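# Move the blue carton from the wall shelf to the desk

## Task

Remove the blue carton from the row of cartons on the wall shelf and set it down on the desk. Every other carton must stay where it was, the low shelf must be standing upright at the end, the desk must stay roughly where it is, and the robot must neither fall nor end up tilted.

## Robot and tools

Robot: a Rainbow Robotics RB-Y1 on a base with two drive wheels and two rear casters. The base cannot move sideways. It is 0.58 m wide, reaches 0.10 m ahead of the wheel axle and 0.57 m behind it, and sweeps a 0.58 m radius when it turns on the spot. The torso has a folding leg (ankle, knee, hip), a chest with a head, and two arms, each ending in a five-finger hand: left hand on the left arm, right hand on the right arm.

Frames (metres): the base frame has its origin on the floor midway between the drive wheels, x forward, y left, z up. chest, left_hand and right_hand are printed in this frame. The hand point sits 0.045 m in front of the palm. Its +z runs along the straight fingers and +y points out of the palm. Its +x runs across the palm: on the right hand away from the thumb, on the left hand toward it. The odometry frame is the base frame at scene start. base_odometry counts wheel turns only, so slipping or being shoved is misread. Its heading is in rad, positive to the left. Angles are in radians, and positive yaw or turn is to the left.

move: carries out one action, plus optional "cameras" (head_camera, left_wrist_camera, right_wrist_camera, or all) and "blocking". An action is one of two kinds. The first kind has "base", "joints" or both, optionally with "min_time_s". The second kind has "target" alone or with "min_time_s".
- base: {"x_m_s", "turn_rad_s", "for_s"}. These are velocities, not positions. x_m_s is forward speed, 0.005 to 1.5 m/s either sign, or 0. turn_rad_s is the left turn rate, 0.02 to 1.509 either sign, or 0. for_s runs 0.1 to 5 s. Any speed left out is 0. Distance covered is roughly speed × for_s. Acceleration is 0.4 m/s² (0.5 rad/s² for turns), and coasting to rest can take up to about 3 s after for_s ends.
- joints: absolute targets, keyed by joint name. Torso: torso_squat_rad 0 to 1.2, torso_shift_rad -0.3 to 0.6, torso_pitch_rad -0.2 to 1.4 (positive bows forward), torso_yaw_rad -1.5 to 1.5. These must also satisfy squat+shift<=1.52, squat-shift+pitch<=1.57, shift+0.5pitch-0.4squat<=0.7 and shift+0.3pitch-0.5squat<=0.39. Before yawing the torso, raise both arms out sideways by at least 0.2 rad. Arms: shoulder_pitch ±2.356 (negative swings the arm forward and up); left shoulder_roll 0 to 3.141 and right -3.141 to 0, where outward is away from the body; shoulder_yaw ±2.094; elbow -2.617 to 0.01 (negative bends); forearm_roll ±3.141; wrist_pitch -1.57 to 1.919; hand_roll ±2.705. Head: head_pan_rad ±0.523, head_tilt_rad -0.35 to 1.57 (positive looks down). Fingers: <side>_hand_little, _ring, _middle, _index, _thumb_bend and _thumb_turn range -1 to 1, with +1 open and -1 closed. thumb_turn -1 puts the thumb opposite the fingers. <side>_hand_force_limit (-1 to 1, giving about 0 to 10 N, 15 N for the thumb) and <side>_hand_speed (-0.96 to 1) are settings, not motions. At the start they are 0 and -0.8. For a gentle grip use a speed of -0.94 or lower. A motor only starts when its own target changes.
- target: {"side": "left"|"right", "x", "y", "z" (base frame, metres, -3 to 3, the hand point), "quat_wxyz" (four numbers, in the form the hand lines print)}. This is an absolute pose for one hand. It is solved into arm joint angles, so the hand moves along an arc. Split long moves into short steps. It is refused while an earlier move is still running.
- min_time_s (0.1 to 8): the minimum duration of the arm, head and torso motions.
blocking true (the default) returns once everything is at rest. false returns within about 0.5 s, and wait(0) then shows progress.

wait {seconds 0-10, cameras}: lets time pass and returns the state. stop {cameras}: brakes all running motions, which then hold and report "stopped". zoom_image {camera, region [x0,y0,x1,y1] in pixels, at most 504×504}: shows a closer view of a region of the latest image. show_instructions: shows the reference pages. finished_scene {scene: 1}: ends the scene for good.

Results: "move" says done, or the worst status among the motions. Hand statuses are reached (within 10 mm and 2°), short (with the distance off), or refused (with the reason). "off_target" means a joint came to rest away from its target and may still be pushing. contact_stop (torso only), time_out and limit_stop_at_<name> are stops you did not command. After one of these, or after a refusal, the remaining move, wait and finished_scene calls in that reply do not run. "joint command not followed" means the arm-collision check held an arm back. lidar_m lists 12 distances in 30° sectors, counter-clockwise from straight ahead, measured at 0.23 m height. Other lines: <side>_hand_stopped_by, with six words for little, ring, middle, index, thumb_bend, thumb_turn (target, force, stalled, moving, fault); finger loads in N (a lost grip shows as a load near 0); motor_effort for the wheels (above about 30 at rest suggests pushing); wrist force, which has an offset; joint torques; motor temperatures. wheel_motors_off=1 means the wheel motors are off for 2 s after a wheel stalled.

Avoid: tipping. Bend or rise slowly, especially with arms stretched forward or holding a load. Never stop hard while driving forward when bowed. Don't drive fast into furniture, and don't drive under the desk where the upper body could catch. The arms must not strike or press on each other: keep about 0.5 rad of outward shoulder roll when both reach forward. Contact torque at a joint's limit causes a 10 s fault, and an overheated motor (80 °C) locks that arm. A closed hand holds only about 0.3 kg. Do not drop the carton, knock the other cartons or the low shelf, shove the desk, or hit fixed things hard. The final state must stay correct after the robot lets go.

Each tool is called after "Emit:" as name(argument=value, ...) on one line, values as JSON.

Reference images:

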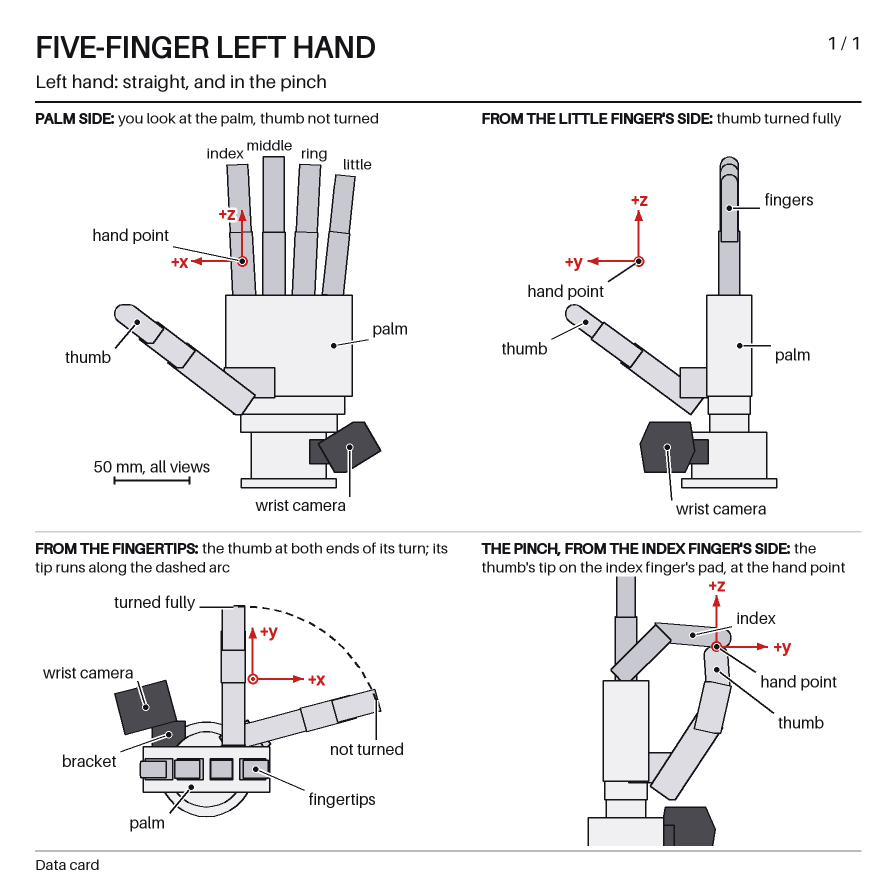

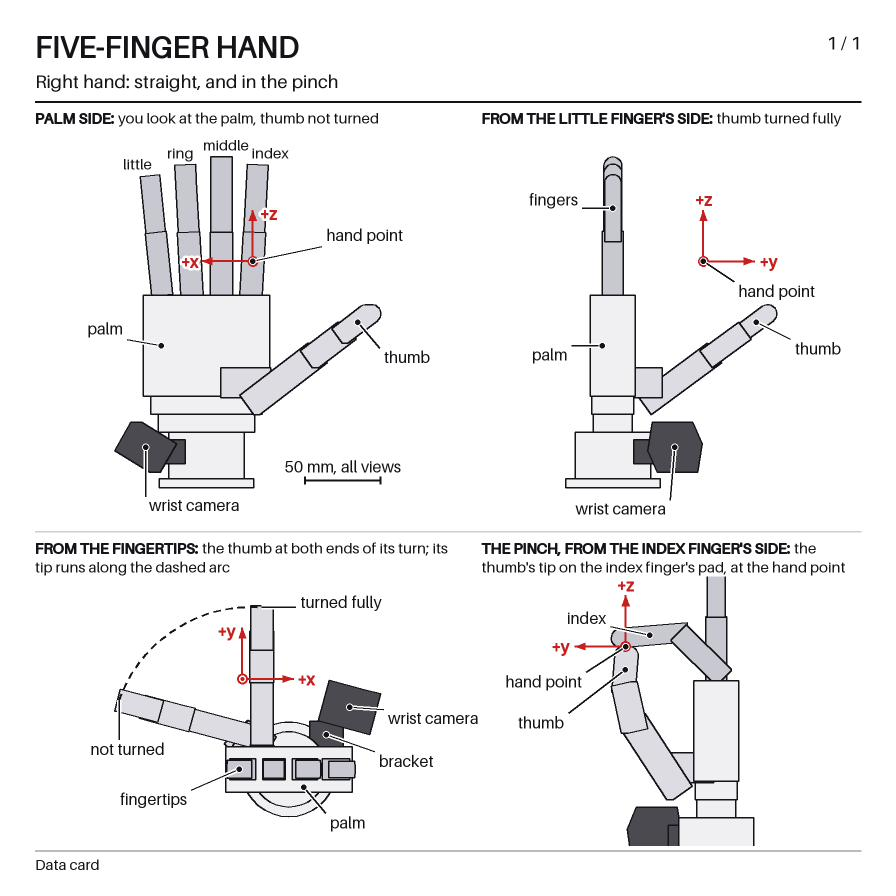

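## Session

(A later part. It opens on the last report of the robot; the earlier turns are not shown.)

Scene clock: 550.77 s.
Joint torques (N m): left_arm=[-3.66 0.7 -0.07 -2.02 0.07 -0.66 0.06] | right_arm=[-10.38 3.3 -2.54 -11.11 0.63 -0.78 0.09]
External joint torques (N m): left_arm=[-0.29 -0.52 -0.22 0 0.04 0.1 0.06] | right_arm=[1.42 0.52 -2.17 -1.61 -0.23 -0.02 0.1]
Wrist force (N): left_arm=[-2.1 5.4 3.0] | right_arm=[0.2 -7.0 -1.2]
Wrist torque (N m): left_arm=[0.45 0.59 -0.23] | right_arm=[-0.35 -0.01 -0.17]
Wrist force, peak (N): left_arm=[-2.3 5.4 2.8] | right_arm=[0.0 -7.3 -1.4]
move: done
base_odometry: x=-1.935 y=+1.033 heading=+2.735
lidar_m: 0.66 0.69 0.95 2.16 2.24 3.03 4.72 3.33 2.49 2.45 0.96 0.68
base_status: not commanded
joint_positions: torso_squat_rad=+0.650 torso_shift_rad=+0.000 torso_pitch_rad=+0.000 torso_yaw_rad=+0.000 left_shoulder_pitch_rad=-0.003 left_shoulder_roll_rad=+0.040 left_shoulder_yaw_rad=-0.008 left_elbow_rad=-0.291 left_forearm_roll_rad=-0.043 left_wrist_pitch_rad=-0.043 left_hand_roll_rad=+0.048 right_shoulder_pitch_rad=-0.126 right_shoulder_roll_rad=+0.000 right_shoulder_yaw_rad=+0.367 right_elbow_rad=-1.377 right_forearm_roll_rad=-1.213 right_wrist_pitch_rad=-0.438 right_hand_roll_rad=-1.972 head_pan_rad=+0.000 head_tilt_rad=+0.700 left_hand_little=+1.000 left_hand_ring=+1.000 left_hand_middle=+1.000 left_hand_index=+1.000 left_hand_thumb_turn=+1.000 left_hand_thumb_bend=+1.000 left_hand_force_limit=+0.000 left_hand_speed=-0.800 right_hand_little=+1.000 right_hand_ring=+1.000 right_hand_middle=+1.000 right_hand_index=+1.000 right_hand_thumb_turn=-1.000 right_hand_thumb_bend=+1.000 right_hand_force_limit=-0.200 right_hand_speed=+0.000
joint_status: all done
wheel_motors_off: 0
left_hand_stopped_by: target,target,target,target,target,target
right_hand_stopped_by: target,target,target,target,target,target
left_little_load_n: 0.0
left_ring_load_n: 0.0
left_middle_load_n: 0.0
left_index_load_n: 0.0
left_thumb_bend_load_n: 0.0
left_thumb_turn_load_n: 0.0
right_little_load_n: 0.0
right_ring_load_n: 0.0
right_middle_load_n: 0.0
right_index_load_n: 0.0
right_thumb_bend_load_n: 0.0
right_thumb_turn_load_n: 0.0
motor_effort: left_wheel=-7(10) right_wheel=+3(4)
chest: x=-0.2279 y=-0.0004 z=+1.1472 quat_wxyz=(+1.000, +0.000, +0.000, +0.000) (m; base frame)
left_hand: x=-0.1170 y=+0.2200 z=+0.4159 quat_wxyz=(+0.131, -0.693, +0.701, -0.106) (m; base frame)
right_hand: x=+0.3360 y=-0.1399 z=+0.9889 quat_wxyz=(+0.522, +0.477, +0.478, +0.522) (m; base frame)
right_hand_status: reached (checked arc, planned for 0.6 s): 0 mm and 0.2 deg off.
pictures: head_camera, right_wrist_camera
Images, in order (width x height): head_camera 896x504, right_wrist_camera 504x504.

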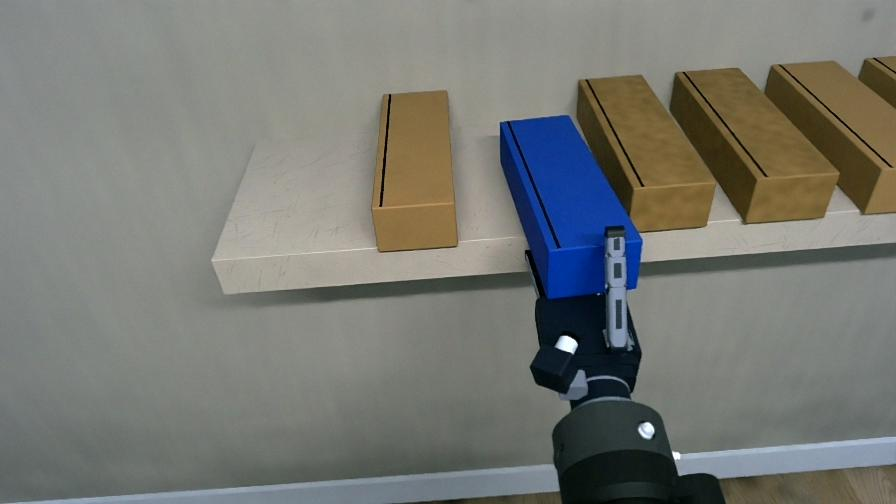

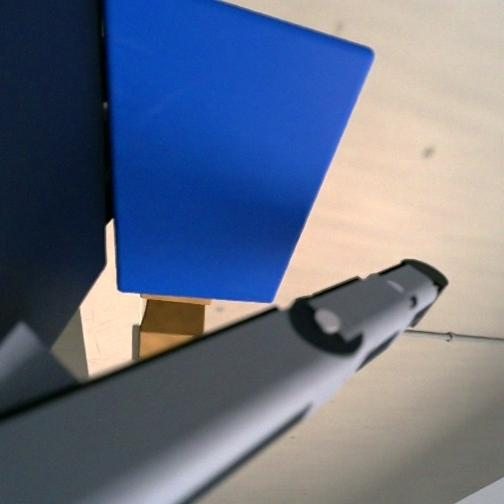

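Emit:
move(base={"x_m_s": -0.03, "for_s": 0.9}, cameras=["head_camera", "right_wrist_camera"])

Emit:
zoom_image(camera="head_camera", region=[400, 60, 750, 330])

Scene clock: 556.83 s.
Joint torques (N m): left_arm=[-3.84 0.86 0.25 -2.03 -0.12 -0.69 -0.02] | right_arm=[-10.78 3.23 -2.03 -10.72 0.91 -0.86 0.14]
External joint torques (N m): left_arm=[-0.47 -0.35 0.1 0 -0.16 0.06 -0.02] | right_arm=[1.01 0.45 -1.66 -1.22 0.05 -0.1 0.15]
Wrist force (N): left_arm=[-2.3 5.2 2.9] | right_arm=[0.3 -7.0 -1.2]
Wrist torque (N m): left_arm=[0.44 0.64 -0.26] | right_arm=[-0.36 -0.06 -0.16]
Wrist force, peak (N): left_arm=[-2.2 5.5 2.9] | right_arm=[-0.1 -7.6 -1.0]
move: done
base_odometry: x=-1.910 y=+1.022 heading=+2.736
lidar_m: 0.67 0.71 0.99 2.15 2.23 3.05 4.69 3.30 2.47 2.45 1.00 0.71
base_status: done (sent for 0.9 of 0.9 s)
joint_positions: torso_squat_rad=+0.650 torso_shift_rad=+0.000 torso_pitch_rad=+0.000 torso_yaw_rad=+0.000 left_shoulder_pitch_rad=-0.003 left_shoulder_roll_rad=+0.040 left_shoulder_yaw_rad=-0.008 left_elbow_rad=-0.291 left_forearm_roll_rad=-0.043 left_wrist_pitch_rad=-0.043 left_hand_roll_rad=+0.048 right_shoulder_pitch_rad=-0.126 right_shoulder_roll_rad=+0.000 right_shoulder_yaw_rad=+0.367 right_elbow_rad=-1.377 right_forearm_roll_rad=-1.213 right_wrist_pitch_rad=-0.438 right_hand_roll_rad=-1.972 head_pan_rad=+0.000 head_tilt_rad=+0.700 left_hand_little=+1.000 left_hand_ring=+1.000 left_hand_middle=+1.000 left_hand_index=+1.000 left_hand_thumb_turn=+1.000 left_hand_thumb_bend=+1.000 left_hand_force_limit=+0.000 left_hand_speed=-0.800 right_hand_little=+1.000 right_hand_ring=+1.000 right_hand_middle=+1.000 right_hand_index=+1.000 right_hand_thumb_turn=-1.000 right_hand_thumb_bend=+1.000 right_hand_force_limit=-0.200 right_hand_speed=+0.000
joint_status: not commanded
wheel_motors_off: 0
left_hand_stopped_by: target,target,target,target,target,target
right_hand_stopped_by: target,target,target,target,target,target
left_little_load_n: 0.0
left_ring_load_n: 0.0
left_middle_load_n: 0.0
left_index_load_n: 0.0
left_thumb_bend_load_n: 0.0
left_thumb_turn_load_n: 0.0
right_little_load_n: 0.0
right_ring_load_n: 0.0
right_middle_load_n: 0.0
right_index_load_n: 0.0
right_thumb_bend_load_n: 0.0
right_thumb_turn_load_n: 0.0
motor_effort: left_wheel=+7(20) right_wheel=-8(15)
chest: x=-0.2280 y=-0.0004 z=+1.1472 quat_wxyz=(+1.000, +0.000, +0.000, +0.000) (m; base frame)
left_hand: x=-0.1170 y=+0.2200 z=+0.4158 quat_wxyz=(+0.131, -0.693, +0.701, -0.106) (m; base frame)
right_hand: x=+0.3359 y=-0.1399 z=+0.9889 quat_wxyz=(+0.522, +0.477, +0.478, +0.522) (m; base frame)
pictures: head_camera, right_wrist_camera
Images, in order (width x height): head_camera 896x504, right_wrist_camera 504x504.

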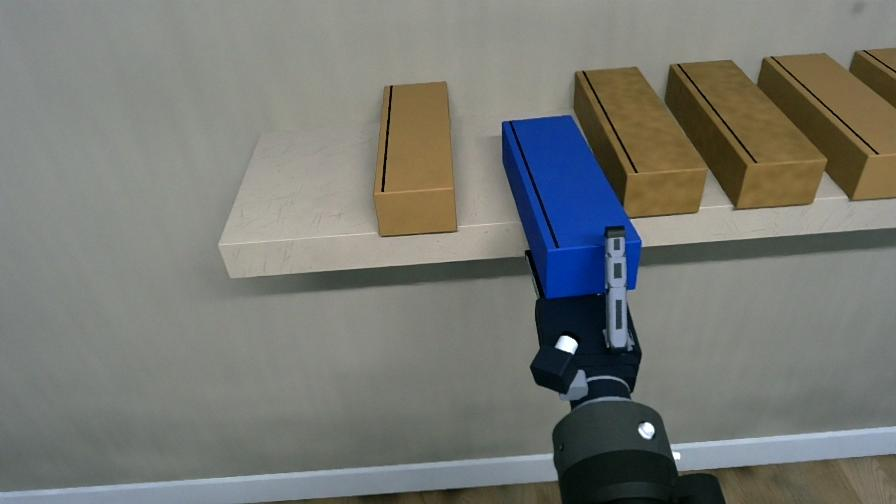

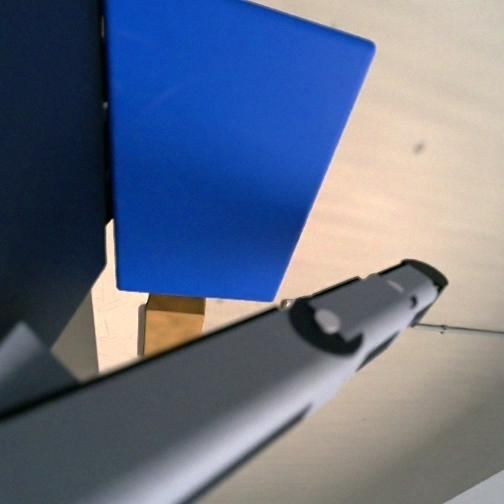

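Scaled by 1.440 from the camera's 896x504 image, which has a finer 1280x720 frame.

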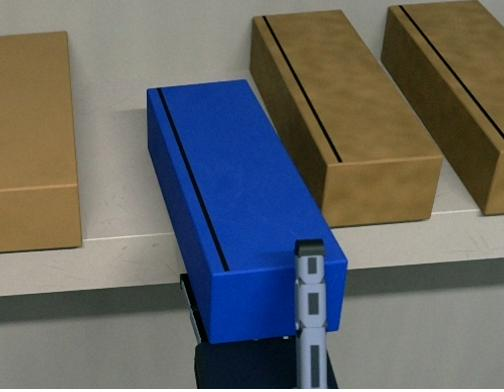

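Emit:
move(joints={"right_hand_speed": -0.8, "right_hand_force_limit": -0.5, "right_hand_thumb_bend": -0.6}, cameras=["head_camera", "right_wrist_camera"])

Emit:
zoom_image(camera="head_camera", region=[400, 60, 750, 330])

Scene clock: 565.40 s.
Joint torques (N m): left_arm=[-3.66 0.42 -0.18 -2.06 0.02 -0.8 -0.18] | right_arm=[-10.82 3.34 -2.24 -10.94 0.81 -0.92 0.04]
External joint torques (N m): left_arm=[-0.28 -0.79 -0.33 -0.04 -0.01 -0.04 -0.18] | right_arm=[0.97 0.56 -1.87 -1.44 -0.05 -0.16 0.05]
Wrist force (N): left_arm=[-2.1 5.2 2.9] | right_arm=[0.0 -7.1 -1.4]
Wrist torque (N m): left_arm=[0.44 0.59 -0.23] | right_arm=[-0.30 0.01 -0.19]
Wrist force, peak (N): left_arm=[-2.3 5.3 2.9] | right_arm=[-0.2 -7.4 -1.3]
move: off_target
base_odometry: x=-1.910 y=+1.022 heading=+2.736
lidar_m: 0.68 0.71 0.99 2.16 2.24 3.04 4.69 3.32 2.47 2.45 0.99 0.71
base_status: not commanded
joint_positions: torso_squat_rad=+0.650 torso_shift_rad=+0.000 torso_pitch_rad=+0.000 torso_yaw_rad=+0.000 left_shoulder_pitch_rad=-0.003 left_shoulder_roll_rad=+0.040 left_shoulder_yaw_rad=-0.008 left_elbow_rad=-0.291 left_forearm_roll_rad=-0.043 left_wrist_pitch_rad=-0.043 left_hand_roll_rad=+0.048 right_shoulder_pitch_rad=-0.126 right_shoulder_roll_rad=+0.000 right_shoulder_yaw_rad=+0.367 right_elbow_rad=-1.377 right_forearm_roll_rad=-1.213 right_wrist_pitch_rad=-0.438 right_hand_roll_rad=-1.972 head_pan_rad=+0.000 head_tilt_rad=+0.700 left_hand_little=+1.000 left_hand_ring=+1.000 left_hand_middle=+1.000 left_hand_index=+1.000 left_hand_thumb_turn=+1.000 left_hand_thumb_bend=+1.000 left_hand_force_limit=+0.000 left_hand_speed=-0.800 right_hand_little=+1.000 right_hand_ring=+1.000 right_hand_middle=+1.000 right_hand_index=+1.000 right_hand_thumb_turn=-1.000 right_hand_thumb_bend=+0.242 right_hand_force_limit=-0.500 right_hand_speed=-0.800
joint_status: right_hand_thumb_bend off_target (ended at +0.242, target -0.600); the others done
wheel_motors_off: 0
left_hand_stopped_by: target,target,target,target,target,target
right_hand_stopped_by: target,target,target,target,force,target
left_little_load_n: 0.0
left_ring_load_n: 0.0
left_middle_load_n: 0.0
left_index_load_n: 0.0
left_thumb_bend_load_n: 0.0
left_thumb_turn_load_n: 0.0
right_little_load_n: 0.0
right_ring_load_n: 0.0
right_middle_load_n: 0.5
right_index_load_n: 0.0
right_thumb_bend_load_n: 6.0
right_thumb_turn_load_n: 0.5
motor_effort: left_wheel=+9(12) right_wheel=-8(9)
chest: x=-0.2280 y=-0.0004 z=+1.1472 quat_wxyz=(+1.000, +0.000, +0.000, +0.000) (m; base frame)
left_hand: x=-0.1170 y=+0.2200 z=+0.4158 quat_wxyz=(+0.131, -0.693, +0.701, -0.106) (m; base frame)
right_hand: x=+0.3359 y=-0.1399 z=+0.9889 quat_wxyz=(+0.522, +0.477, +0.478, +0.522) (m; base frame)
pictures: head_camera, right_wrist_camera
Images, in order (width x height): head_camera 896x504, right_wrist_camera 504x504.

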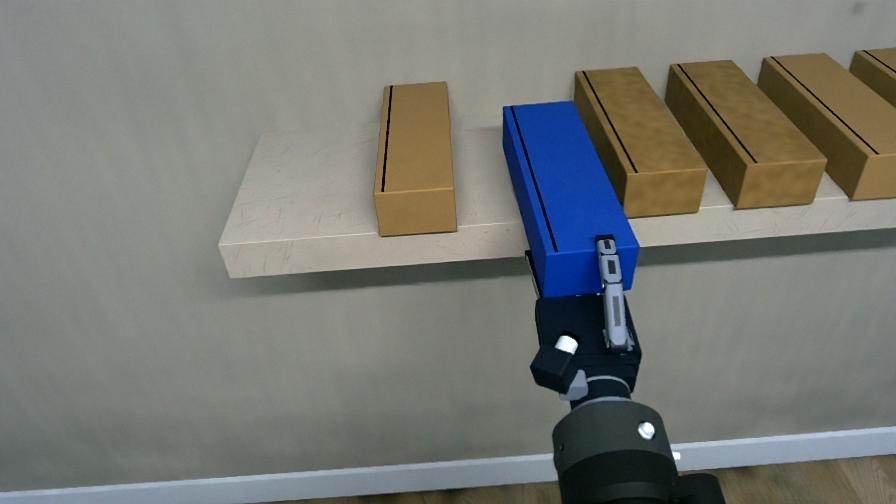

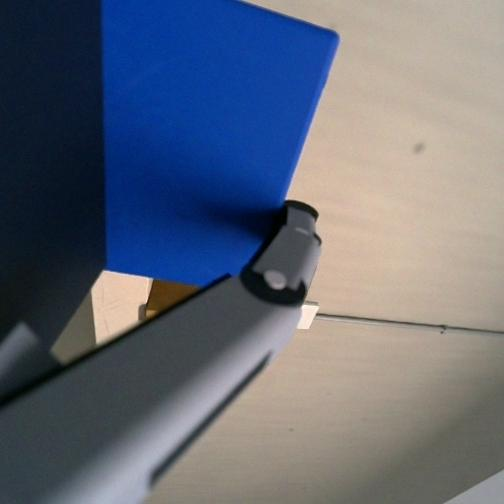

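Scaled by 1.440 from the camera's 896x504 image, which has a finer 1280x720 frame.

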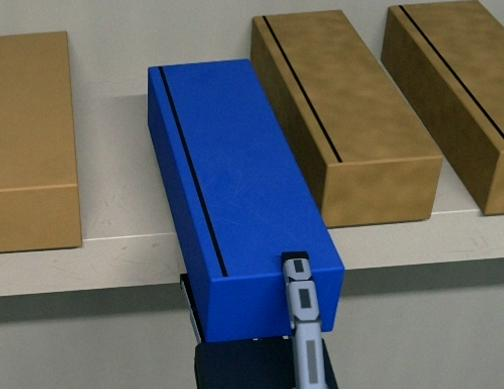

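Emit:
move(target={"side": "right", "x": 0.336, "y": -0.14, "z": 1.015, "quat_wxyz": [0.5213, 0.4778, 0.4778, 0.5213]}, min_time_s=1.5, cameras=["head_camera", "right_wrist_camera"])

Emit:
zoom_image(camera="head_camera", region=[400, 60, 750, 330])

Scene clock: 571.43 s.
Joint torques (N m): left_arm=[-3.89 0.84 -0.12 -1.86 -0.06 -0.71 0.08] | right_arm=[-10.29 3.3 -2.31 -11.5 0.68 -0.31 0.08]
External joint torques (N m): left_arm=[-0.52 -0.38 -0.26 0.16 -0.09 0.04 0.08] | right_arm=[1.44 0.43 -1.98 -1.82 -0.14 0.07 0.09]
Wrist force (N): left_arm=[-2.2 5.2 2.9] | right_arm=[0.1 -7.3 -1.3]
Wrist torque (N m): left_arm=[0.43 0.61 -0.24] | right_arm=[-0.37 0.00 -0.18]
Wrist force, peak (N): left_arm=[-2.3 5.3 2.9] | right_arm=[0.0 -7.5 -1.4]
move: done
base_odometry: x=-1.910 y=+1.022 heading=+2.736
lidar_m: 0.68 0.72 0.98 2.16 2.24 3.04 4.69 3.32 2.47 2.45 1.01 0.72
base_status: not commanded
joint_positions: torso_squat_rad=+0.650 torso_shift_rad=+0.000 torso_pitch_rad=+0.000 torso_yaw_rad=+0.000 left_shoulder_pitch_rad=-0.003 left_shoulder_roll_rad=+0.040 left_shoulder_yaw_rad=-0.008 left_elbow_rad=-0.291 left_forearm_roll_rad=-0.043 left_wrist_pitch_rad=-0.043 left_hand_roll_rad=+0.048 right_shoulder_pitch_rad=-0.112 right_shoulder_roll_rad=+0.000 right_shoulder_yaw_rad=+0.360 right_elbow_rad=-1.485 right_forearm_roll_rad=-1.387 right_wrist_pitch_rad=-0.400 right_hand_roll_rad=-1.770 head_pan_rad=+0.000 head_tilt_rad=+0.700 left_hand_little=+1.000 left_hand_ring=+1.000 left_hand_middle=+1.000 left_hand_index=+1.000 left_hand_thumb_turn=+1.000 left_hand_thumb_bend=+1.000 left_hand_force_limit=+0.000 left_hand_speed=-0.800 right_hand_little=+1.000 right_hand_ring=+1.000 right_hand_middle=+1.000 right_hand_index=+1.000 right_hand_thumb_turn=-1.000 right_hand_thumb_bend=+0.242 right_hand_force_limit=-0.500 right_hand_speed=-0.800
joint_status: all done
wheel_motors_off: 0
left_hand_stopped_by: target,target,target,target,target,target
right_hand_stopped_by: target,target,target,target,force,target
left_little_load_n: 0.0
left_ring_load_n: 0.0
left_middle_load_n: 0.0
left_index_load_n: 0.0
left_thumb_bend_load_n: 0.0
left_thumb_turn_load_n: 0.0
right_little_load_n: 0.0
right_ring_load_n: 0.0
right_middle_load_n: 0.5
right_index_load_n: 0.0
right_thumb_bend_load_n: 5.5
right_thumb_turn_load_n: 1.0
motor_effort: left_wheel=+7(11) right_wheel=-8(9)
chest: x=-0.2280 y=-0.0004 z=+1.1472 quat_wxyz=(+1.000, +0.000, +0.000, +0.000) (m; base frame)
left_hand: x=-0.1170 y=+0.2200 z=+0.4158 quat_wxyz=(+0.131, -0.693, +0.701, -0.106) (m; base frame)
right_hand: x=+0.3360 y=-0.1395 z=+1.0147 quat_wxyz=(+0.523, +0.474, +0.476, +0.525) (m; base frame)
right_hand_status: reached (checked arc, planned for 1.5 s): 1 mm and 0.6 deg off.
pictures: head_camera, right_wrist_camera
Images, in order (width x height): head_camera 896x504, right_wrist_camera 504x504.

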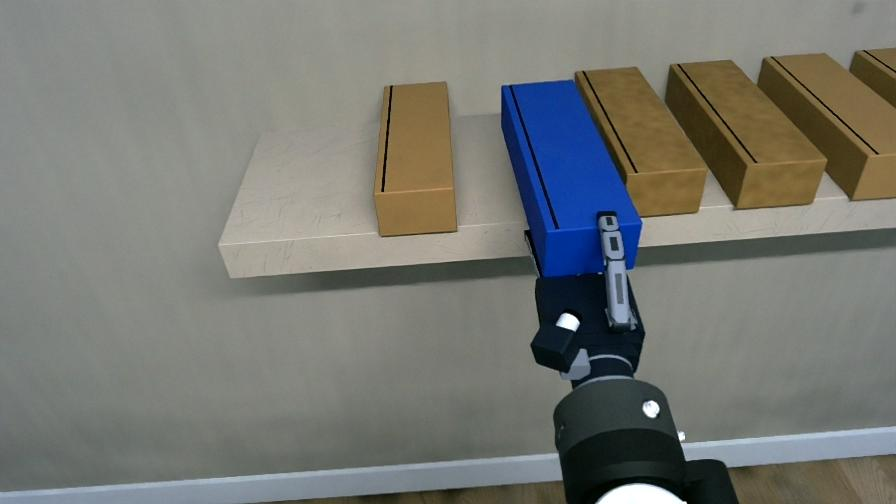

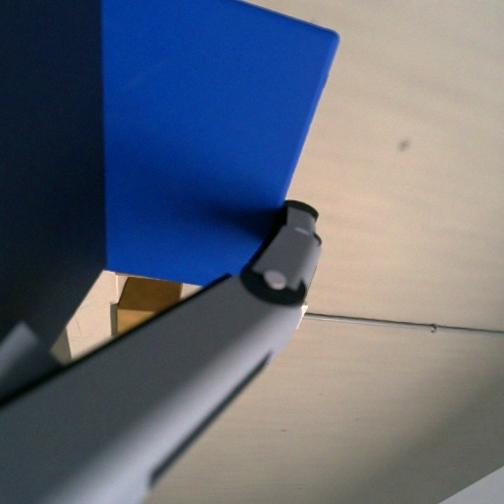

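Scaled by 1.440 from the camera's 896x504 image, which has a finer 1280x720 frame.

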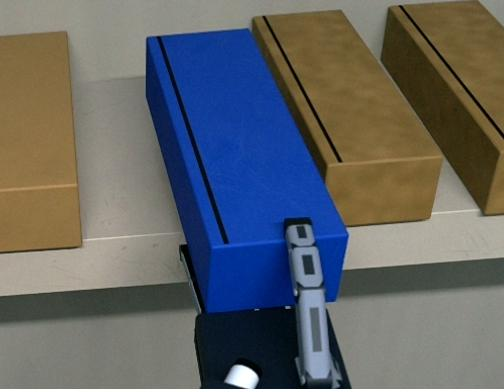

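Emit:
move(base={"x_m_s": -0.15, "for_s": 1.3}, cameras=["head_camera"])

Emit:
move(base={"x_m_s": -0.25, "for_s": 1.6}, cameras=["head_camera"])

Scene clock: 588.40 s.
Joint torques (N m): left_arm=[-4.67 0.91 0.13 -2.03 -0.08 -0.83 -0.08] | right_arm=[-11.47 3.85 -2.45 -11.13 0.73 -0.44 -0.08]
External joint torques (N m): left_arm=[-1.3 -0.3 -0.02 -0.01 -0.12 -0.07 -0.08] | right_arm=[0.25 0.98 -2.12 -1.46 -0.09 -0.06 -0.07]
Wrist force (N): left_arm=[-2.1 5.2 2.9] | right_arm=[0.1 -7.3 -1.1]
Wrist torque (N m): left_arm=[0.43 0.59 -0.24] | right_arm=[-0.35 -0.01 -0.18]
Wrist force, peak (N): left_arm=[-2.2 5.4 2.9] | right_arm=[0.2 -7.6 -0.8]
move: done
base_odometry: x=-1.731 y=+0.945 heading=+2.735
lidar_m: 0.87 0.91 1.24 2.15 2.24 3.04 4.50 3.17 2.36 2.45 1.26 0.92
base_status: done (sent for 1.3 of 1.3 s)
joint_positions: torso_squat_rad=+0.650 torso_shift_rad=+0.000 torso_pitch_rad=+0.000 torso_yaw_rad=+0.000 left_shoulder_pitch_rad=-0.003 left_shoulder_roll_rad=+0.040 left_shoulder_yaw_rad=-0.008 left_elbow_rad=-0.291 left_forearm_roll_rad=-0.043 left_wrist_pitch_rad=-0.043 left_hand_roll_rad=+0.048 right_shoulder_pitch_rad=-0.112 right_shoulder_roll_rad=+0.000 right_shoulder_yaw_rad=+0.360 right_elbow_rad=-1.485 right_forearm_roll_rad=-1.387 right_wrist_pitch_rad=-0.400 right_hand_roll_rad=-1.770 head_pan_rad=+0.000 head_tilt_rad=+0.700 left_hand_little=+1.000 left_hand_ring=+1.000 left_hand_middle=+1.000 left_hand_index=+1.000 left_hand_thumb_turn=+1.000 left_hand_thumb_bend=+1.000 left_hand_force_limit=+0.000 left_hand_speed=-0.800 right_hand_little=+1.000 right_hand_ring=+1.000 right_hand_middle=+1.000 right_hand_index=+1.000 right_hand_thumb_turn=-1.000 right_hand_thumb_bend=+0.242 right_hand_force_limit=-0.500 right_hand_speed=-0.800
joint_status: not commanded
wheel_motors_off: 0
left_hand_stopped_by: target,target,target,target,target,target
right_hand_stopped_by: target,target,target,target,force,target
left_little_load_n: -0.5
left_ring_load_n: 0.0
left_middle_load_n: 0.0
left_index_load_n: 0.0
left_thumb_bend_load_n: 0.0
left_thumb_turn_load_n: 0.0
right_little_load_n: 0.0
right_ring_load_n: 0.0
right_middle_load_n: 0.0
right_index_load_n: 0.0
right_thumb_bend_load_n: 6.0
right_thumb_turn_load_n: 1.0
motor_effort: left_wheel=-8(17) right_wheel=+7(27)
chest: x=-0.2280 y=-0.0004 z=+1.1472 quat_wxyz=(+1.000, +0.000, +0.000, +0.000) (m; base frame)
left_hand: x=-0.1171 y=+0.2200 z=+0.4158 quat_wxyz=(+0.131, -0.693, +0.701, -0.106) (m; base frame)
right_hand: x=+0.3359 y=-0.1396 z=+1.0146 quat_wxyz=(+0.523, +0.474, +0.476, +0.525) (m; base frame)
pictures: head_camera
Images, in order (width x height): head_camera 896x504.

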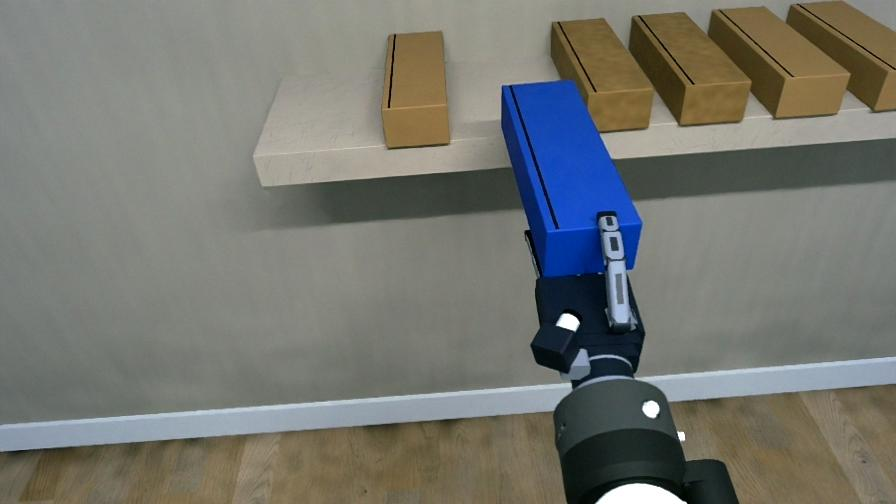

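Scene clock: 591.17 s.
Joint torques (N m): left_arm=[-4.36 0.89 -0.01 -2.2 -0.05 -0.78 -0.06] | right_arm=[-11.89 3.61 -2.14 -11.28 0.85 -0.69 0.11]
External joint torques (N m): left_arm=[-0.98 -0.32 -0.16 -0.18 -0.08 -0.03 -0.06] | right_arm=[-0.16 0.74 -1.81 -1.6 0.03 -0.3 0.12]
Wrist force (N): left_arm=[-2.1 5.1 2.7] | right_arm=[0.2 -7.3 -1.4]
Wrist torque (N m): left_arm=[0.42 0.59 -0.24] | right_arm=[-0.35 0.00 -0.19]
Wrist force, peak (N): left_arm=[-2.1 5.7 2.7] | right_arm=[0.4 -7.5 -1.3]
move: done
base_odometry: x=-1.363 y=+0.787 heading=+2.734
lidar_m: 1.28 1.32 1.80 2.15 2.22 3.02 4.09 3.53 2.19 2.45 1.84 1.34
base_status: done (sent for 1.6 of 1.6 s)
joint_positions: torso_squat_rad=+0.650 torso_shift_rad=+0.000 torso_pitch_rad=+0.000 torso_yaw_rad=+0.000 left_shoulder_pitch_rad=-0.003 left_shoulder_roll_rad=+0.040 left_shoulder_yaw_rad=-0.008 left_elbow_rad=-0.291 left_forearm_roll_rad=-0.043 left_wrist_pitch_rad=-0.043 left_hand_roll_rad=+0.048 right_shoulder_pitch_rad=-0.112 right_shoulder_roll_rad=+0.000 right_shoulder_yaw_rad=+0.360 right_elbow_rad=-1.485 right_forearm_roll_rad=-1.387 right_wrist_pitch_rad=-0.400 right_hand_roll_rad=-1.770 head_pan_rad=+0.000 head_tilt_rad=+0.700 left_hand_little=+1.000 left_hand_ring=+1.000 left_hand_middle=+1.000 left_hand_index=+1.000 left_hand_thumb_turn=+1.000 left_hand_thumb_bend=+1.000 left_hand_force_limit=+0.000 left_hand_speed=-0.800 right_hand_little=+1.000 right_hand_ring=+1.000 right_hand_middle=+1.000 right_hand_index=+1.000 right_hand_thumb_turn=-1.000 right_hand_thumb_bend=+0.242 right_hand_force_limit=-0.500 right_hand_speed=-0.800
joint_status: not commanded
wheel_motors_off: 0
left_hand_stopped_by: target,target,target,target,target,target
right_hand_stopped_by: target,target,target,target,force,target
left_little_load_n: 0.0
left_ring_load_n: 0.0
left_middle_load_n: 0.0
left_index_load_n: 0.0
left_thumb_bend_load_n: -0.5
left_thumb_turn_load_n: 0.0
right_little_load_n: 0.0
right_ring_load_n: 0.0
right_middle_load_n: 0.5
right_index_load_n: 0.0
right_thumb_bend_load_n: 5.5
right_thumb_turn_load_n: 1.0
motor_effort: left_wheel=-9(25) right_wheel=+7(17)
chest: x=-0.2280 y=-0.0004 z=+1.1472 quat_wxyz=(+1.000, +0.000, +0.000, +0.000) (m; base frame)
left_hand: x=-0.1171 y=+0.2200 z=+0.4158 quat_wxyz=(+0.131, -0.693, +0.701, -0.106) (m; base frame)
right_hand: x=+0.3359 y=-0.1396 z=+1.0146 quat_wxyz=(+0.523, +0.474, +0.476, +0.525) (m; base frame)
pictures: head_camera
Images, in order (width x height): head_camera 896x504.

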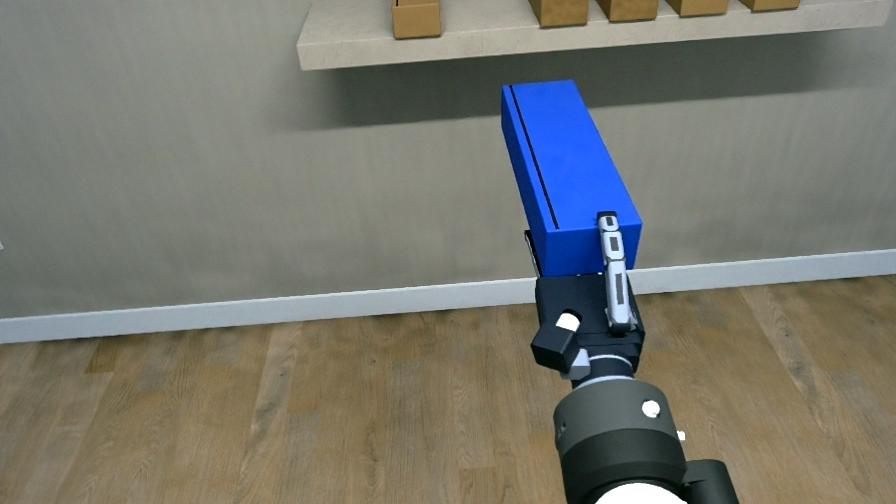

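Emit:
move(base={"turn_rad_s": 0.7, "for_s": 4.49}, joints={"head_tilt_rad": 0.6}, cameras=["head_camera"])

Scene clock: 599.37 s.
Joint torques (N m): left_arm=[-4.3 0.7 0.3 -2.15 -0.07 -0.7 -0.16] | right_arm=[-11.91 2.78 -1.92 -10.86 0.82 -0.56 0.23]
External joint torques (N m): left_arm=[-0.93 -0.52 0.15 -0.13 -0.1 0.05 -0.17] | right_arm=[-0.19 -0.09 -1.59 -1.18 0.01 -0.17 0.24]
Wrist force (N): left_arm=[-2.0 5.2 2.8] | right_arm=[0.0 -7.3 -1.2]
Wrist torque (N m): left_arm=[0.44 0.58 -0.23] | right_arm=[-0.37 0.00 -0.19]
Wrist force, peak (N): left_arm=[-2.3 5.5 2.8] | right_arm=[0.1 -7.5 -1.3]
move: done
base_odometry: x=-1.363 y=+0.787 heading=-0.399
lidar_m: 4.10 3.47 2.20 2.46 1.83 1.33 1.28 1.32 1.85 2.14 2.24 3.07
base_status: done (sent for 4.5 of 4.5 s)
joint_positions: torso_squat_rad=+0.650 torso_shift_rad=+0.000 torso_pitch_rad=+0.000 torso_yaw_rad=+0.000 left_shoulder_pitch_rad=-0.003 left_shoulder_roll_rad=+0.040 left_shoulder_yaw_rad=-0.008 left_elbow_rad=-0.291 left_forearm_roll_rad=-0.043 left_wrist_pitch_rad=-0.043 left_hand_roll_rad=+0.048 right_shoulder_pitch_rad=-0.112 right_shoulder_roll_rad=+0.000 right_shoulder_yaw_rad=+0.360 right_elbow_rad=-1.485 right_forearm_roll_rad=-1.387 right_wrist_pitch_rad=-0.400 right_hand_roll_rad=-1.770 head_pan_rad=+0.000 head_tilt_rad=+0.600 left_hand_little=+1.000 left_hand_ring=+1.000 left_hand_middle=+1.000 left_hand_index=+1.000 left_hand_thumb_turn=+1.000 left_hand_thumb_bend=+1.000 left_hand_force_limit=+0.000 left_hand_speed=-0.800 right_hand_little=+1.000 right_hand_ring=+1.000 right_hand_middle=+1.000 right_hand_index=+1.000 right_hand_thumb_turn=-1.000 right_hand_thumb_bend=+0.242 right_hand_force_limit=-0.500 right_hand_speed=-0.800
joint_status: all done
wheel_motors_off: 0
left_hand_stopped_by: target,target,target,target,target,target
right_hand_stopped_by: target,target,target,target,force,target
left_little_load_n: 0.0
left_ring_load_n: 0.0
left_middle_load_n: 0.0
left_index_load_n: 0.0
left_thumb_bend_load_n: 0.0
left_thumb_turn_load_n: 0.0
right_little_load_n: 0.0
right_ring_load_n: 0.0
right_middle_load_n: 0.5
right_index_load_n: 0.0
right_thumb_bend_load_n: 5.5
right_thumb_turn_load_n: 1.0
motor_effort: left_wheel=+4(22) right_wheel=+7(24)
chest: x=-0.2280 y=-0.0004 z=+1.1472 quat_wxyz=(+1.000, +0.000, +0.000, +0.000) (m; base frame)
left_hand: x=-0.1171 y=+0.2200 z=+0.4158 quat_wxyz=(+0.131, -0.693, +0.701, -0.106) (m; base frame)
right_hand: x=+0.3359 y=-0.1396 z=+1.0146 quat_wxyz=(+0.523, +0.474, +0.476, +0.525) (m; base frame)
pictures: head_camera
Images, in order (width x height): head_camera 896x504.

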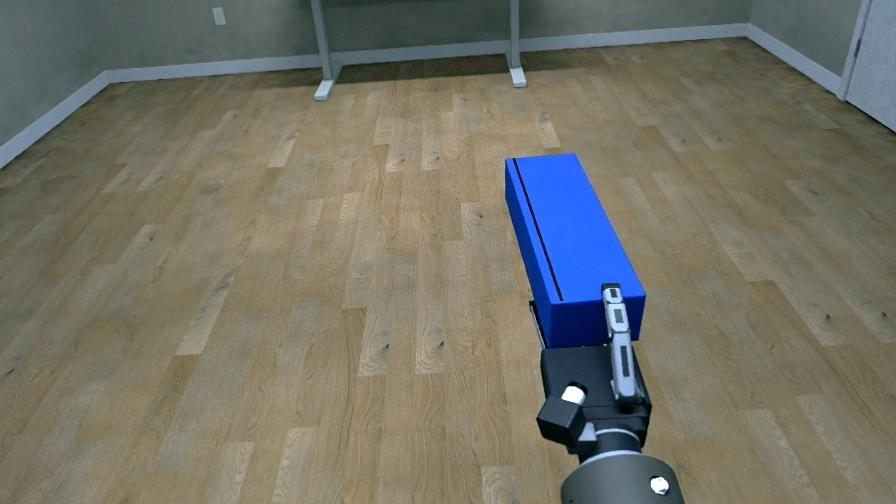

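Emit:
move(base={"x_m_s": 0.4, "for_s": 4.75}, joints={"head_tilt_rad": 0.5}, cameras=["head_camera"])

Scene clock: 608.60 s.
Joint torques (N m): left_arm=[-3.79 0.94 0.15 -2.07 -0.07 -0.81 -0.04] | right_arm=[-11.39 3.11 -1.71 -10.86 0.96 -0.64 0.13]
External joint torques (N m): left_arm=[-0.42 -0.27 0.01 -0.05 -0.1 -0.06 -0.04] | right_arm=[0.33 0.24 -1.38 -1.18 0.14 -0.26 0.14]
Wrist force (N): left_arm=[-2.1 5.2 2.9] | right_arm=[0.0 -7.2 -1.3]
Wrist torque (N m): left_arm=[0.44 0.60 -0.24] | right_arm=[-0.36 0.01 -0.19]
Wrist force, peak (N): left_arm=[-2.2 5.6 2.7] | right_arm=[0.3 -7.5 -1.4]
move: done
base_odometry: x=+0.394 y=+0.046 heading=-0.399
lidar_m: 2.22 2.32 2.53 2.07 2.31 3.31 3.18 3.06 2.24 2.15 2.23 2.73
base_status: done (sent for 4.77 of 4.77 s)
joint_positions: torso_squat_rad=+0.650 torso_shift_rad=+0.000 torso_pitch_rad=+0.000 torso_yaw_rad=+0.000 left_shoulder_pitch_rad=-0.003 left_shoulder_roll_rad=+0.040 left_shoulder_yaw_rad=-0.008 left_elbow_rad=-0.291 left_forearm_roll_rad=-0.043 left_wrist_pitch_rad=-0.043 left_hand_roll_rad=+0.048 right_shoulder_pitch_rad=-0.112 right_shoulder_roll_rad=+0.000 right_shoulder_yaw_rad=+0.360 right_elbow_rad=-1.485 right_forearm_roll_rad=-1.387 right_wrist_pitch_rad=-0.400 right_hand_roll_rad=-1.770 head_pan_rad=+0.000 head_tilt_rad=+0.500 left_hand_little=+1.000 left_hand_ring=+1.000 left_hand_middle=+1.000 left_hand_index=+1.000 left_hand_thumb_turn=+1.000 left_hand_thumb_bend=+1.000 left_hand_force_limit=+0.000 left_hand_speed=-0.800 right_hand_little=+1.000 right_hand_ring=+1.000 right_hand_middle=+1.000 right_hand_index=+1.000 right_hand_thumb_turn=-1.000 right_hand_thumb_bend=+0.242 right_hand_force_limit=-0.500 right_hand_speed=-0.800
joint_status: all done
wheel_motors_off: 0
left_hand_stopped_by: target,target,target,target,target,target
right_hand_stopped_by: target,target,target,target,force,target
left_little_load_n: 0.0
left_ring_load_n: 0.0
left_middle_load_n: 0.0
left_index_load_n: 0.0
left_thumb_bend_load_n: 0.0
left_thumb_turn_load_n: 0.0
right_little_load_n: 0.0
right_ring_load_n: 0.0
right_middle_load_n: 0.5
right_index_load_n: 0.0
right_thumb_bend_load_n: 6.0
right_thumb_turn_load_n: 1.0
motor_effort: left_wheel=+6(27) right_wheel=-4(26)
chest: x=-0.2279 y=-0.0004 z=+1.1472 quat_wxyz=(+1.000, +0.000, +0.000, +0.000) (m; base frame)
left_hand: x=-0.1170 y=+0.2200 z=+0.4158 quat_wxyz=(+0.131, -0.693, +0.701, -0.106) (m; base frame)
right_hand: x=+0.3360 y=-0.1396 z=+1.0145 quat_wxyz=(+0.523, +0.474, +0.476, +0.525) (m; base frame)
pictures: head_camera
Images, in order (width x height): head_camera 896x504.

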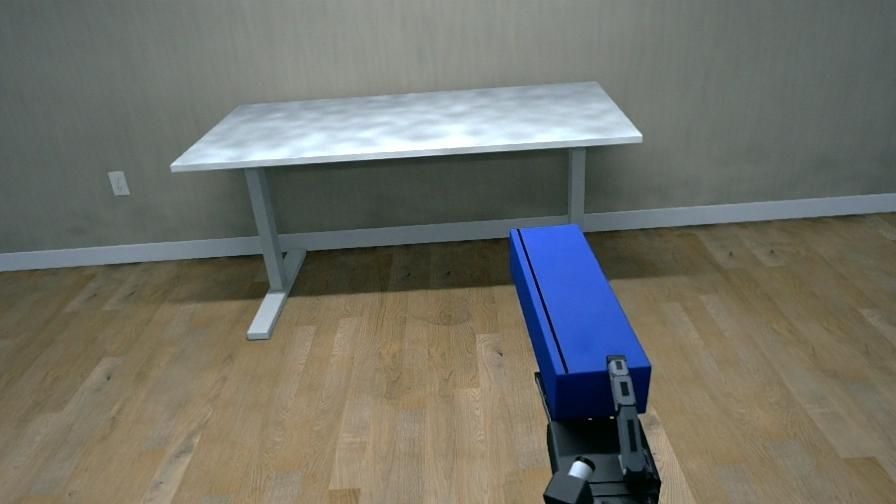

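Emit:
move(base={"x_m_s": 0.4, "for_s": 2.5}, joints={"head_tilt_rad": 0.7}, cameras=["head_camera"])

Scene clock: 627.07 s.
Joint torques (N m): left_arm=[-3.86 0.81 0.25 -2.07 0.03 -0.78 0.03] | right_arm=[-11.85 3.12 -1.17 -11.22 0.71 -0.57 0.07]
External joint torques (N m): left_arm=[-0.48 -0.4 0.1 -0.05 0 -0.02 0.03] | right_arm=[-0.13 0.24 -0.84 -1.54 -0.1 -0.19 0.07]
Wrist force (N): left_arm=[-2.3 5.3 2.8] | right_arm=[0.1 -7.2 -1.6]
Wrist torque (N m): left_arm=[0.44 0.63 -0.26] | right_arm=[-0.32 0.00 -0.17]
Wrist force, peak (N): left_arm=[-2.3 5.6 2.6] | right_arm=[0.1 -7.6 -1.3]
move: done
base_odometry: x=+1.315 y=-0.342 heading=-0.398
lidar_m: 1.63 1.41 2.38 2.44 2.24 2.92 4.17 3.06 2.26 2.15 2.27 1.26
base_status: done (sent for 2.5 of 2.5 s)
joint_positions: torso_squat_rad=+0.650 torso_shift_rad=+0.000 torso_pitch_rad=+0.000 torso_yaw_rad=+0.000 left_shoulder_pitch_rad=-0.003 left_shoulder_roll_rad=+0.040 left_shoulder_yaw_rad=-0.008 left_elbow_rad=-0.291 left_forearm_roll_rad=-0.043 left_wrist_pitch_rad=-0.043 left_hand_roll_rad=+0.048 right_shoulder_pitch_rad=-0.112 right_shoulder_roll_rad=+0.000 right_shoulder_yaw_rad=+0.360 right_elbow_rad=-1.485 right_forearm_roll_rad=-1.387 right_wrist_pitch_rad=-0.400 right_hand_roll_rad=-1.770 head_pan_rad=+0.000 head_tilt_rad=+0.700 left_hand_little=+1.000 left_hand_ring=+1.000 left_hand_middle=+1.000 left_hand_index=+1.000 left_hand_thumb_turn=+1.000 left_hand_thumb_bend=+1.000 left_hand_force_limit=+0.000 left_hand_speed=-0.800 right_hand_little=+1.000 right_hand_ring=+1.000 right_hand_middle=+1.000 right_hand_index=+1.000 right_hand_thumb_turn=-1.000 right_hand_thumb_bend=+0.242 right_hand_force_limit=-0.500 right_hand_speed=-0.800
joint_status: all done
wheel_motors_off: 0
left_hand_stopped_by: target,target,target,target,target,target
right_hand_stopped_by: target,target,target,target,force,target
left_little_load_n: 0.0
left_ring_load_n: 0.0
left_middle_load_n: 0.0
left_index_load_n: 0.0
left_thumb_bend_load_n: 0.0
left_thumb_turn_load_n: 0.0
right_little_load_n: 0.0
right_ring_load_n: 0.0
right_middle_load_n: 0.0
right_index_load_n: 0.0
right_thumb_bend_load_n: 5.5
right_thumb_turn_load_n: 0.5
motor_effort: left_wheel=+6(27) right_wheel=-4(14)
chest: x=-0.2279 y=-0.0004 z=+1.1472 quat_wxyz=(+1.000, +0.000, +0.000, +0.000) (m; base frame)
left_hand: x=-0.1170 y=+0.2200 z=+0.4158 quat_wxyz=(+0.131, -0.693, +0.701, -0.106) (m; base frame)
right_hand: x=+0.3360 y=-0.1396 z=+1.0145 quat_wxyz=(+0.523, +0.474, +0.476, +0.525) (m; base frame)
pictures: head_camera
Images, in order (width x height): head_camera 896x504.

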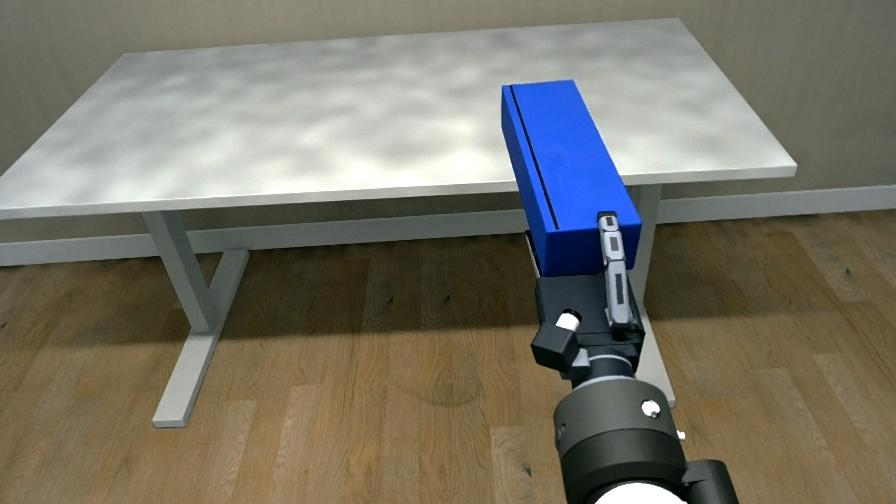

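Emit:
move(target={"side": "right", "x": 0.336, "y": -0.14, "z": 0.94, "quat_wxyz": [0.5213, 0.4778, 0.4778, 0.5213]}, min_time_s=2)

Emit:
move(target={"side": "right", "x": 0.336, "y": -0.14, "z": 0.87, "quat_wxyz": [0.5213, 0.4778, 0.4778, 0.5213]}, min_time_s=2)

Emit:
move(base={"x_m_s": 0.2, "for_s": 1.25}, cameras=["head_camera"])

Scene clock: 642.33 s.
Joint torques (N m): left_arm=[-3.18 1.24 0.16 -2.11 0 -0.72 -0.11] | right_arm=[-13.26 -1.35 -0.92 -9.36 1.42 -1.76 -0.11]
External joint torques (N m): left_arm=[0.2 0.03 0.02 -0.09 -0.03 0.03 -0.11] | right_arm=[-0.62 -2.91 0.65 -0.84 0.36 -0.57 -0.1]
Wrist force (N): left_arm=[-2.1 5.5 2.7] | right_arm=[0.3 -7.4 -1.5]
Wrist torque (N m): left_arm=[0.49 0.60 -0.25] | right_arm=[-0.37 -0.05 -0.26]
Wrist force, peak (N): left_arm=[-2.3 5.4 2.9] | right_arm=[0.2 -7.5 -1.2]
move: done
base_odometry: x=+1.315 y=-0.342 heading=-0.398
lidar_m: 1.63 1.40 2.36 2.44 2.24 2.92 4.18 3.07 2.26 2.15 2.26 1.25
base_status: not commanded
joint_positions: torso_squat_rad=+0.650 torso_shift_rad=+0.000 torso_pitch_rad=+0.000 torso_yaw_rad=+0.000 left_shoulder_pitch_rad=-0.003 left_shoulder_roll_rad=+0.040 left_shoulder_yaw_rad=-0.008 left_elbow_rad=-0.291 left_forearm_roll_rad=-0.043 left_wrist_pitch_rad=-0.043 left_hand_roll_rad=+0.048 right_shoulder_pitch_rad=-0.236 right_shoulder_roll_rad=-0.080 right_shoulder_yaw_rad=+0.530 right_elbow_rad=-1.106 right_forearm_roll_rad=-1.168 right_wrist_pitch_rad=-0.653 right_hand_roll_rad=-2.232 head_pan_rad=+0.000 head_tilt_rad=+0.700 left_hand_little=+1.000 left_hand_ring=+1.000 left_hand_middle=+1.000 left_hand_index=+1.000 left_hand_thumb_turn=+1.000 left_hand_thumb_bend=+1.000 left_hand_force_limit=+0.000 left_hand_speed=-0.800 right_hand_little=+1.000 right_hand_ring=+1.000 right_hand_middle=+1.000 right_hand_index=+1.000 right_hand_thumb_turn=-1.000 right_hand_thumb_bend=+0.242 right_hand_force_limit=-0.500 right_hand_speed=-0.800
joint_status: all done
wheel_motors_off: 0
left_hand_stopped_by: target,target,target,target,target,target
right_hand_stopped_by: target,target,target,target,force,target
left_little_load_n: 0.0
left_ring_load_n: 0.0
left_middle_load_n: 0.0
left_index_load_n: 0.0
left_thumb_bend_load_n: 0.0
left_thumb_turn_load_n: 0.0
right_little_load_n: 0.0
right_ring_load_n: 0.0
right_middle_load_n: 0.5
right_index_load_n: 0.0
right_thumb_bend_load_n: 6.0
right_thumb_turn_load_n: 1.0
motor_effort: left_wheel=+3(9) right_wheel=-5(5)
chest: x=-0.2279 y=-0.0004 z=+1.1472 quat_wxyz=(+1.000, +0.000, +0.000, +0.000) (m; base frame)
left_hand: x=-0.1170 y=+0.2200 z=+0.4158 quat_wxyz=(+0.131, -0.693, +0.701, -0.106) (m; base frame)
right_hand: x=+0.3358 y=-0.1401 z=+0.9400 quat_wxyz=(+0.521, +0.478, +0.478, +0.521) (m; base frame)
right_hand_status: reached (checked arc, planned for 2.0 s): 0 mm and 0.1 deg off.
pictures: none

Scene clock: 644.67 s.
Joint torques (N m): left_arm=[-4.04 0.72 -0.29 -2.14 -0.1 -0.79 -0.07] | right_arm=[-15.25 0.38 0.48 -2.91 0.63 -2.49 -0.23]
External joint torques (N m): left_arm=[-0.67 -0.49 -0.44 -0.11 -0.13 -0.04 -0.07] | right_arm=[-0.41 0.11 1.75 -0.02 -0.18 -0.72 -0.22]
Wrist force (N): left_arm=[-2.2 5.5 2.8] | right_arm=[0.3 -7.3 -1.2]
Wrist torque (N m): left_arm=[0.49 0.61 -0.26] | right_arm=[-0.37 -0.06 -0.26]
Wrist force, peak (N): left_arm=[-2.1 5.5 2.9] | right_arm=[-0.3 -7.7 -1.0]
move: done
base_odometry: x=+1.315 y=-0.342 heading=-0.398
lidar_m: 1.63 1.41 2.37 2.44 2.24 2.91 4.18 3.06 2.25 2.14 2.27 1.26
base_status: not commanded
joint_positions: torso_squat_rad=+0.650 torso_shift_rad=+0.000 torso_pitch_rad=+0.000 torso_yaw_rad=+0.000 left_shoulder_pitch_rad=-0.003 left_shoulder_roll_rad=+0.040 left_shoulder_yaw_rad=-0.008 left_elbow_rad=-0.291 left_forearm_roll_rad=-0.043 left_wrist_pitch_rad=-0.043 left_hand_roll_rad=+0.048 right_shoulder_pitch_rad=-0.588 right_shoulder_roll_rad=-0.004 right_shoulder_yaw_rad=+1.134 right_elbow_rad=-0.335 right_forearm_roll_rad=-1.535 right_wrist_pitch_rad=-1.042 right_hand_roll_rad=-2.705 head_pan_rad=+0.000 head_tilt_rad=+0.700 left_hand_little=+1.000 left_hand_ring=+1.000 left_hand_middle=+1.000 left_hand_index=+1.000 left_hand_thumb_turn=+1.000 left_hand_thumb_bend=+1.000 left_hand_force_limit=+0.000 left_hand_speed=-0.800 right_hand_little=+1.000 right_hand_ring=+1.000 right_hand_middle=+1.000 right_hand_index=+1.000 right_hand_thumb_turn=-1.000 right_hand_thumb_bend=+0.242 right_hand_force_limit=-0.500 right_hand_speed=-0.800
joint_status: all done
wheel_motors_off: 0
left_hand_stopped_by: target,target,target,target,target,target
right_hand_stopped_by: target,target,target,target,force,target
left_little_load_n: 0.0
left_ring_load_n: 0.0
left_middle_load_n: 0.0
left_index_load_n: 0.5
left_thumb_bend_load_n: -0.5
left_thumb_turn_load_n: 0.0
right_little_load_n: 0.0
right_ring_load_n: 0.0
right_middle_load_n: 0.0
right_index_load_n: 0.0
right_thumb_bend_load_n: 5.5
right_thumb_turn_load_n: 0.5
motor_effort: left_wheel=+5(8) right_wheel=-4(5)
chest: x=-0.2279 y=-0.0004 z=+1.1472 quat_wxyz=(+1.000, +0.000, +0.000, +0.000) (m; base frame)
left_hand: x=-0.1170 y=+0.2200 z=+0.4158 quat_wxyz=(+0.131, -0.693, +0.701, -0.106) (m; base frame)
right_hand: x=+0.3357 y=-0.1404 z=+0.8702 quat_wxyz=(+0.515, +0.483, +0.484, +0.517) (m; base frame)
right_hand_status: reached (checked arc, as near as the solve gets, planned for 2.0 s): 1 mm and 1.3 deg off.
pictures: none

Scene clock: 647.03 s.
Joint torques (N m): left_arm=[-3.91 1 0.14 -2.03 0.01 -0.77 -0.16] | right_arm=[-14.72 -0.17 -0.57 -3.02 0.66 -2.38 -0.1]
External joint torques (N m): left_arm=[-0.53 -0.21 -0.01 -0.01 -0.03 -0.02 -0.16] | right_arm=[0.13 -0.44 0.7 -0.13 -0.15 -0.62 -0.09]
Wrist force (N): left_arm=[-2.0 5.0 2.8] | right_arm=[0.2 -7.3 -1.4]
Wrist torque (N m): left_arm=[0.39 0.60 -0.22] | right_arm=[-0.36 -0.03 -0.28]
Wrist force, peak (N): left_arm=[-2.3 5.6 2.6] | right_arm=[0.0 -7.6 -1.1]
move: done
base_odometry: x=+1.549 y=-0.440 heading=-0.398
lidar_m: 1.37 1.20 1.98 2.44 2.35 3.08 4.43 3.06 2.23 2.15 1.95 1.03
base_status: done (sent for 1.27 of 1.27 s)
joint_positions: torso_squat_rad=+0.650 torso_shift_rad=+0.000 torso_pitch_rad=+0.000 torso_yaw_rad=+0.000 left_shoulder_pitch_rad=-0.003 left_shoulder_roll_rad=+0.040 left_shoulder_yaw_rad=-0.008 left_elbow_rad=-0.291 left_forearm_roll_rad=-0.043 left_wrist_pitch_rad=-0.043 left_hand_roll_rad=+0.048 right_shoulder_pitch_rad=-0.588 right_shoulder_roll_rad=-0.004 right_shoulder_yaw_rad=+1.134 right_elbow_rad=-0.335 right_forearm_roll_rad=-1.535 right_wrist_pitch_rad=-1.042 right_hand_roll_rad=-2.705 head_pan_rad=+0.000 head_tilt_rad=+0.700 left_hand_little=+1.000 left_hand_ring=+1.000 left_hand_middle=+1.000 left_hand_index=+1.000 left_hand_thumb_turn=+1.000 left_hand_thumb_bend=+1.000 left_hand_force_limit=+0.000 left_hand_speed=-0.800 right_hand_little=+1.000 right_hand_ring=+1.000 right_hand_middle=+1.000 right_hand_index=+1.000 right_hand_thumb_turn=-1.000 right_hand_thumb_bend=+0.242 right_hand_force_limit=-0.500 right_hand_speed=-0.800
joint_status: not commanded
wheel_motors_off: 0
left_hand_stopped_by: target,target,target,target,target,target
right_hand_stopped_by: target,target,target,target,force,target
left_little_load_n: 0.0
left_ring_load_n: 0.0
left_middle_load_n: 0.0
left_index_load_n: 0.0
left_thumb_bend_load_n: -0.5
left_thumb_turn_load_n: 0.0
right_little_load_n: 0.5
right_ring_load_n: 0.0
right_middle_load_n: 0.5
right_index_load_n: 0.0
right_thumb_bend_load_n: 5.5
right_thumb_turn_load_n: 1.0
motor_effort: left_wheel=+8(25) right_wheel=-4(16)
chest: x=-0.2279 y=-0.0004 z=+1.1472 quat_wxyz=(+1.000, +0.000, +0.000, +0.000) (m; base frame)
left_hand: x=-0.1170 y=+0.2200 z=+0.4158 quat_wxyz=(+0.131, -0.693, +0.701, -0.106) (m; base frame)
right_hand: x=+0.3357 y=-0.1404 z=+0.8703 quat_wxyz=(+0.515, +0.483, +0.484, +0.517) (m; base frame)
pictures: head_camera
Images, in order (width x height): head_camera 896x504.

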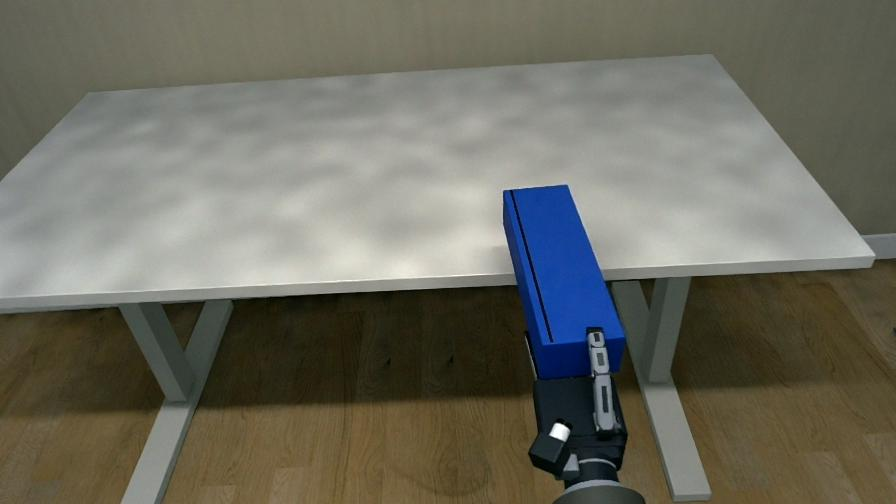

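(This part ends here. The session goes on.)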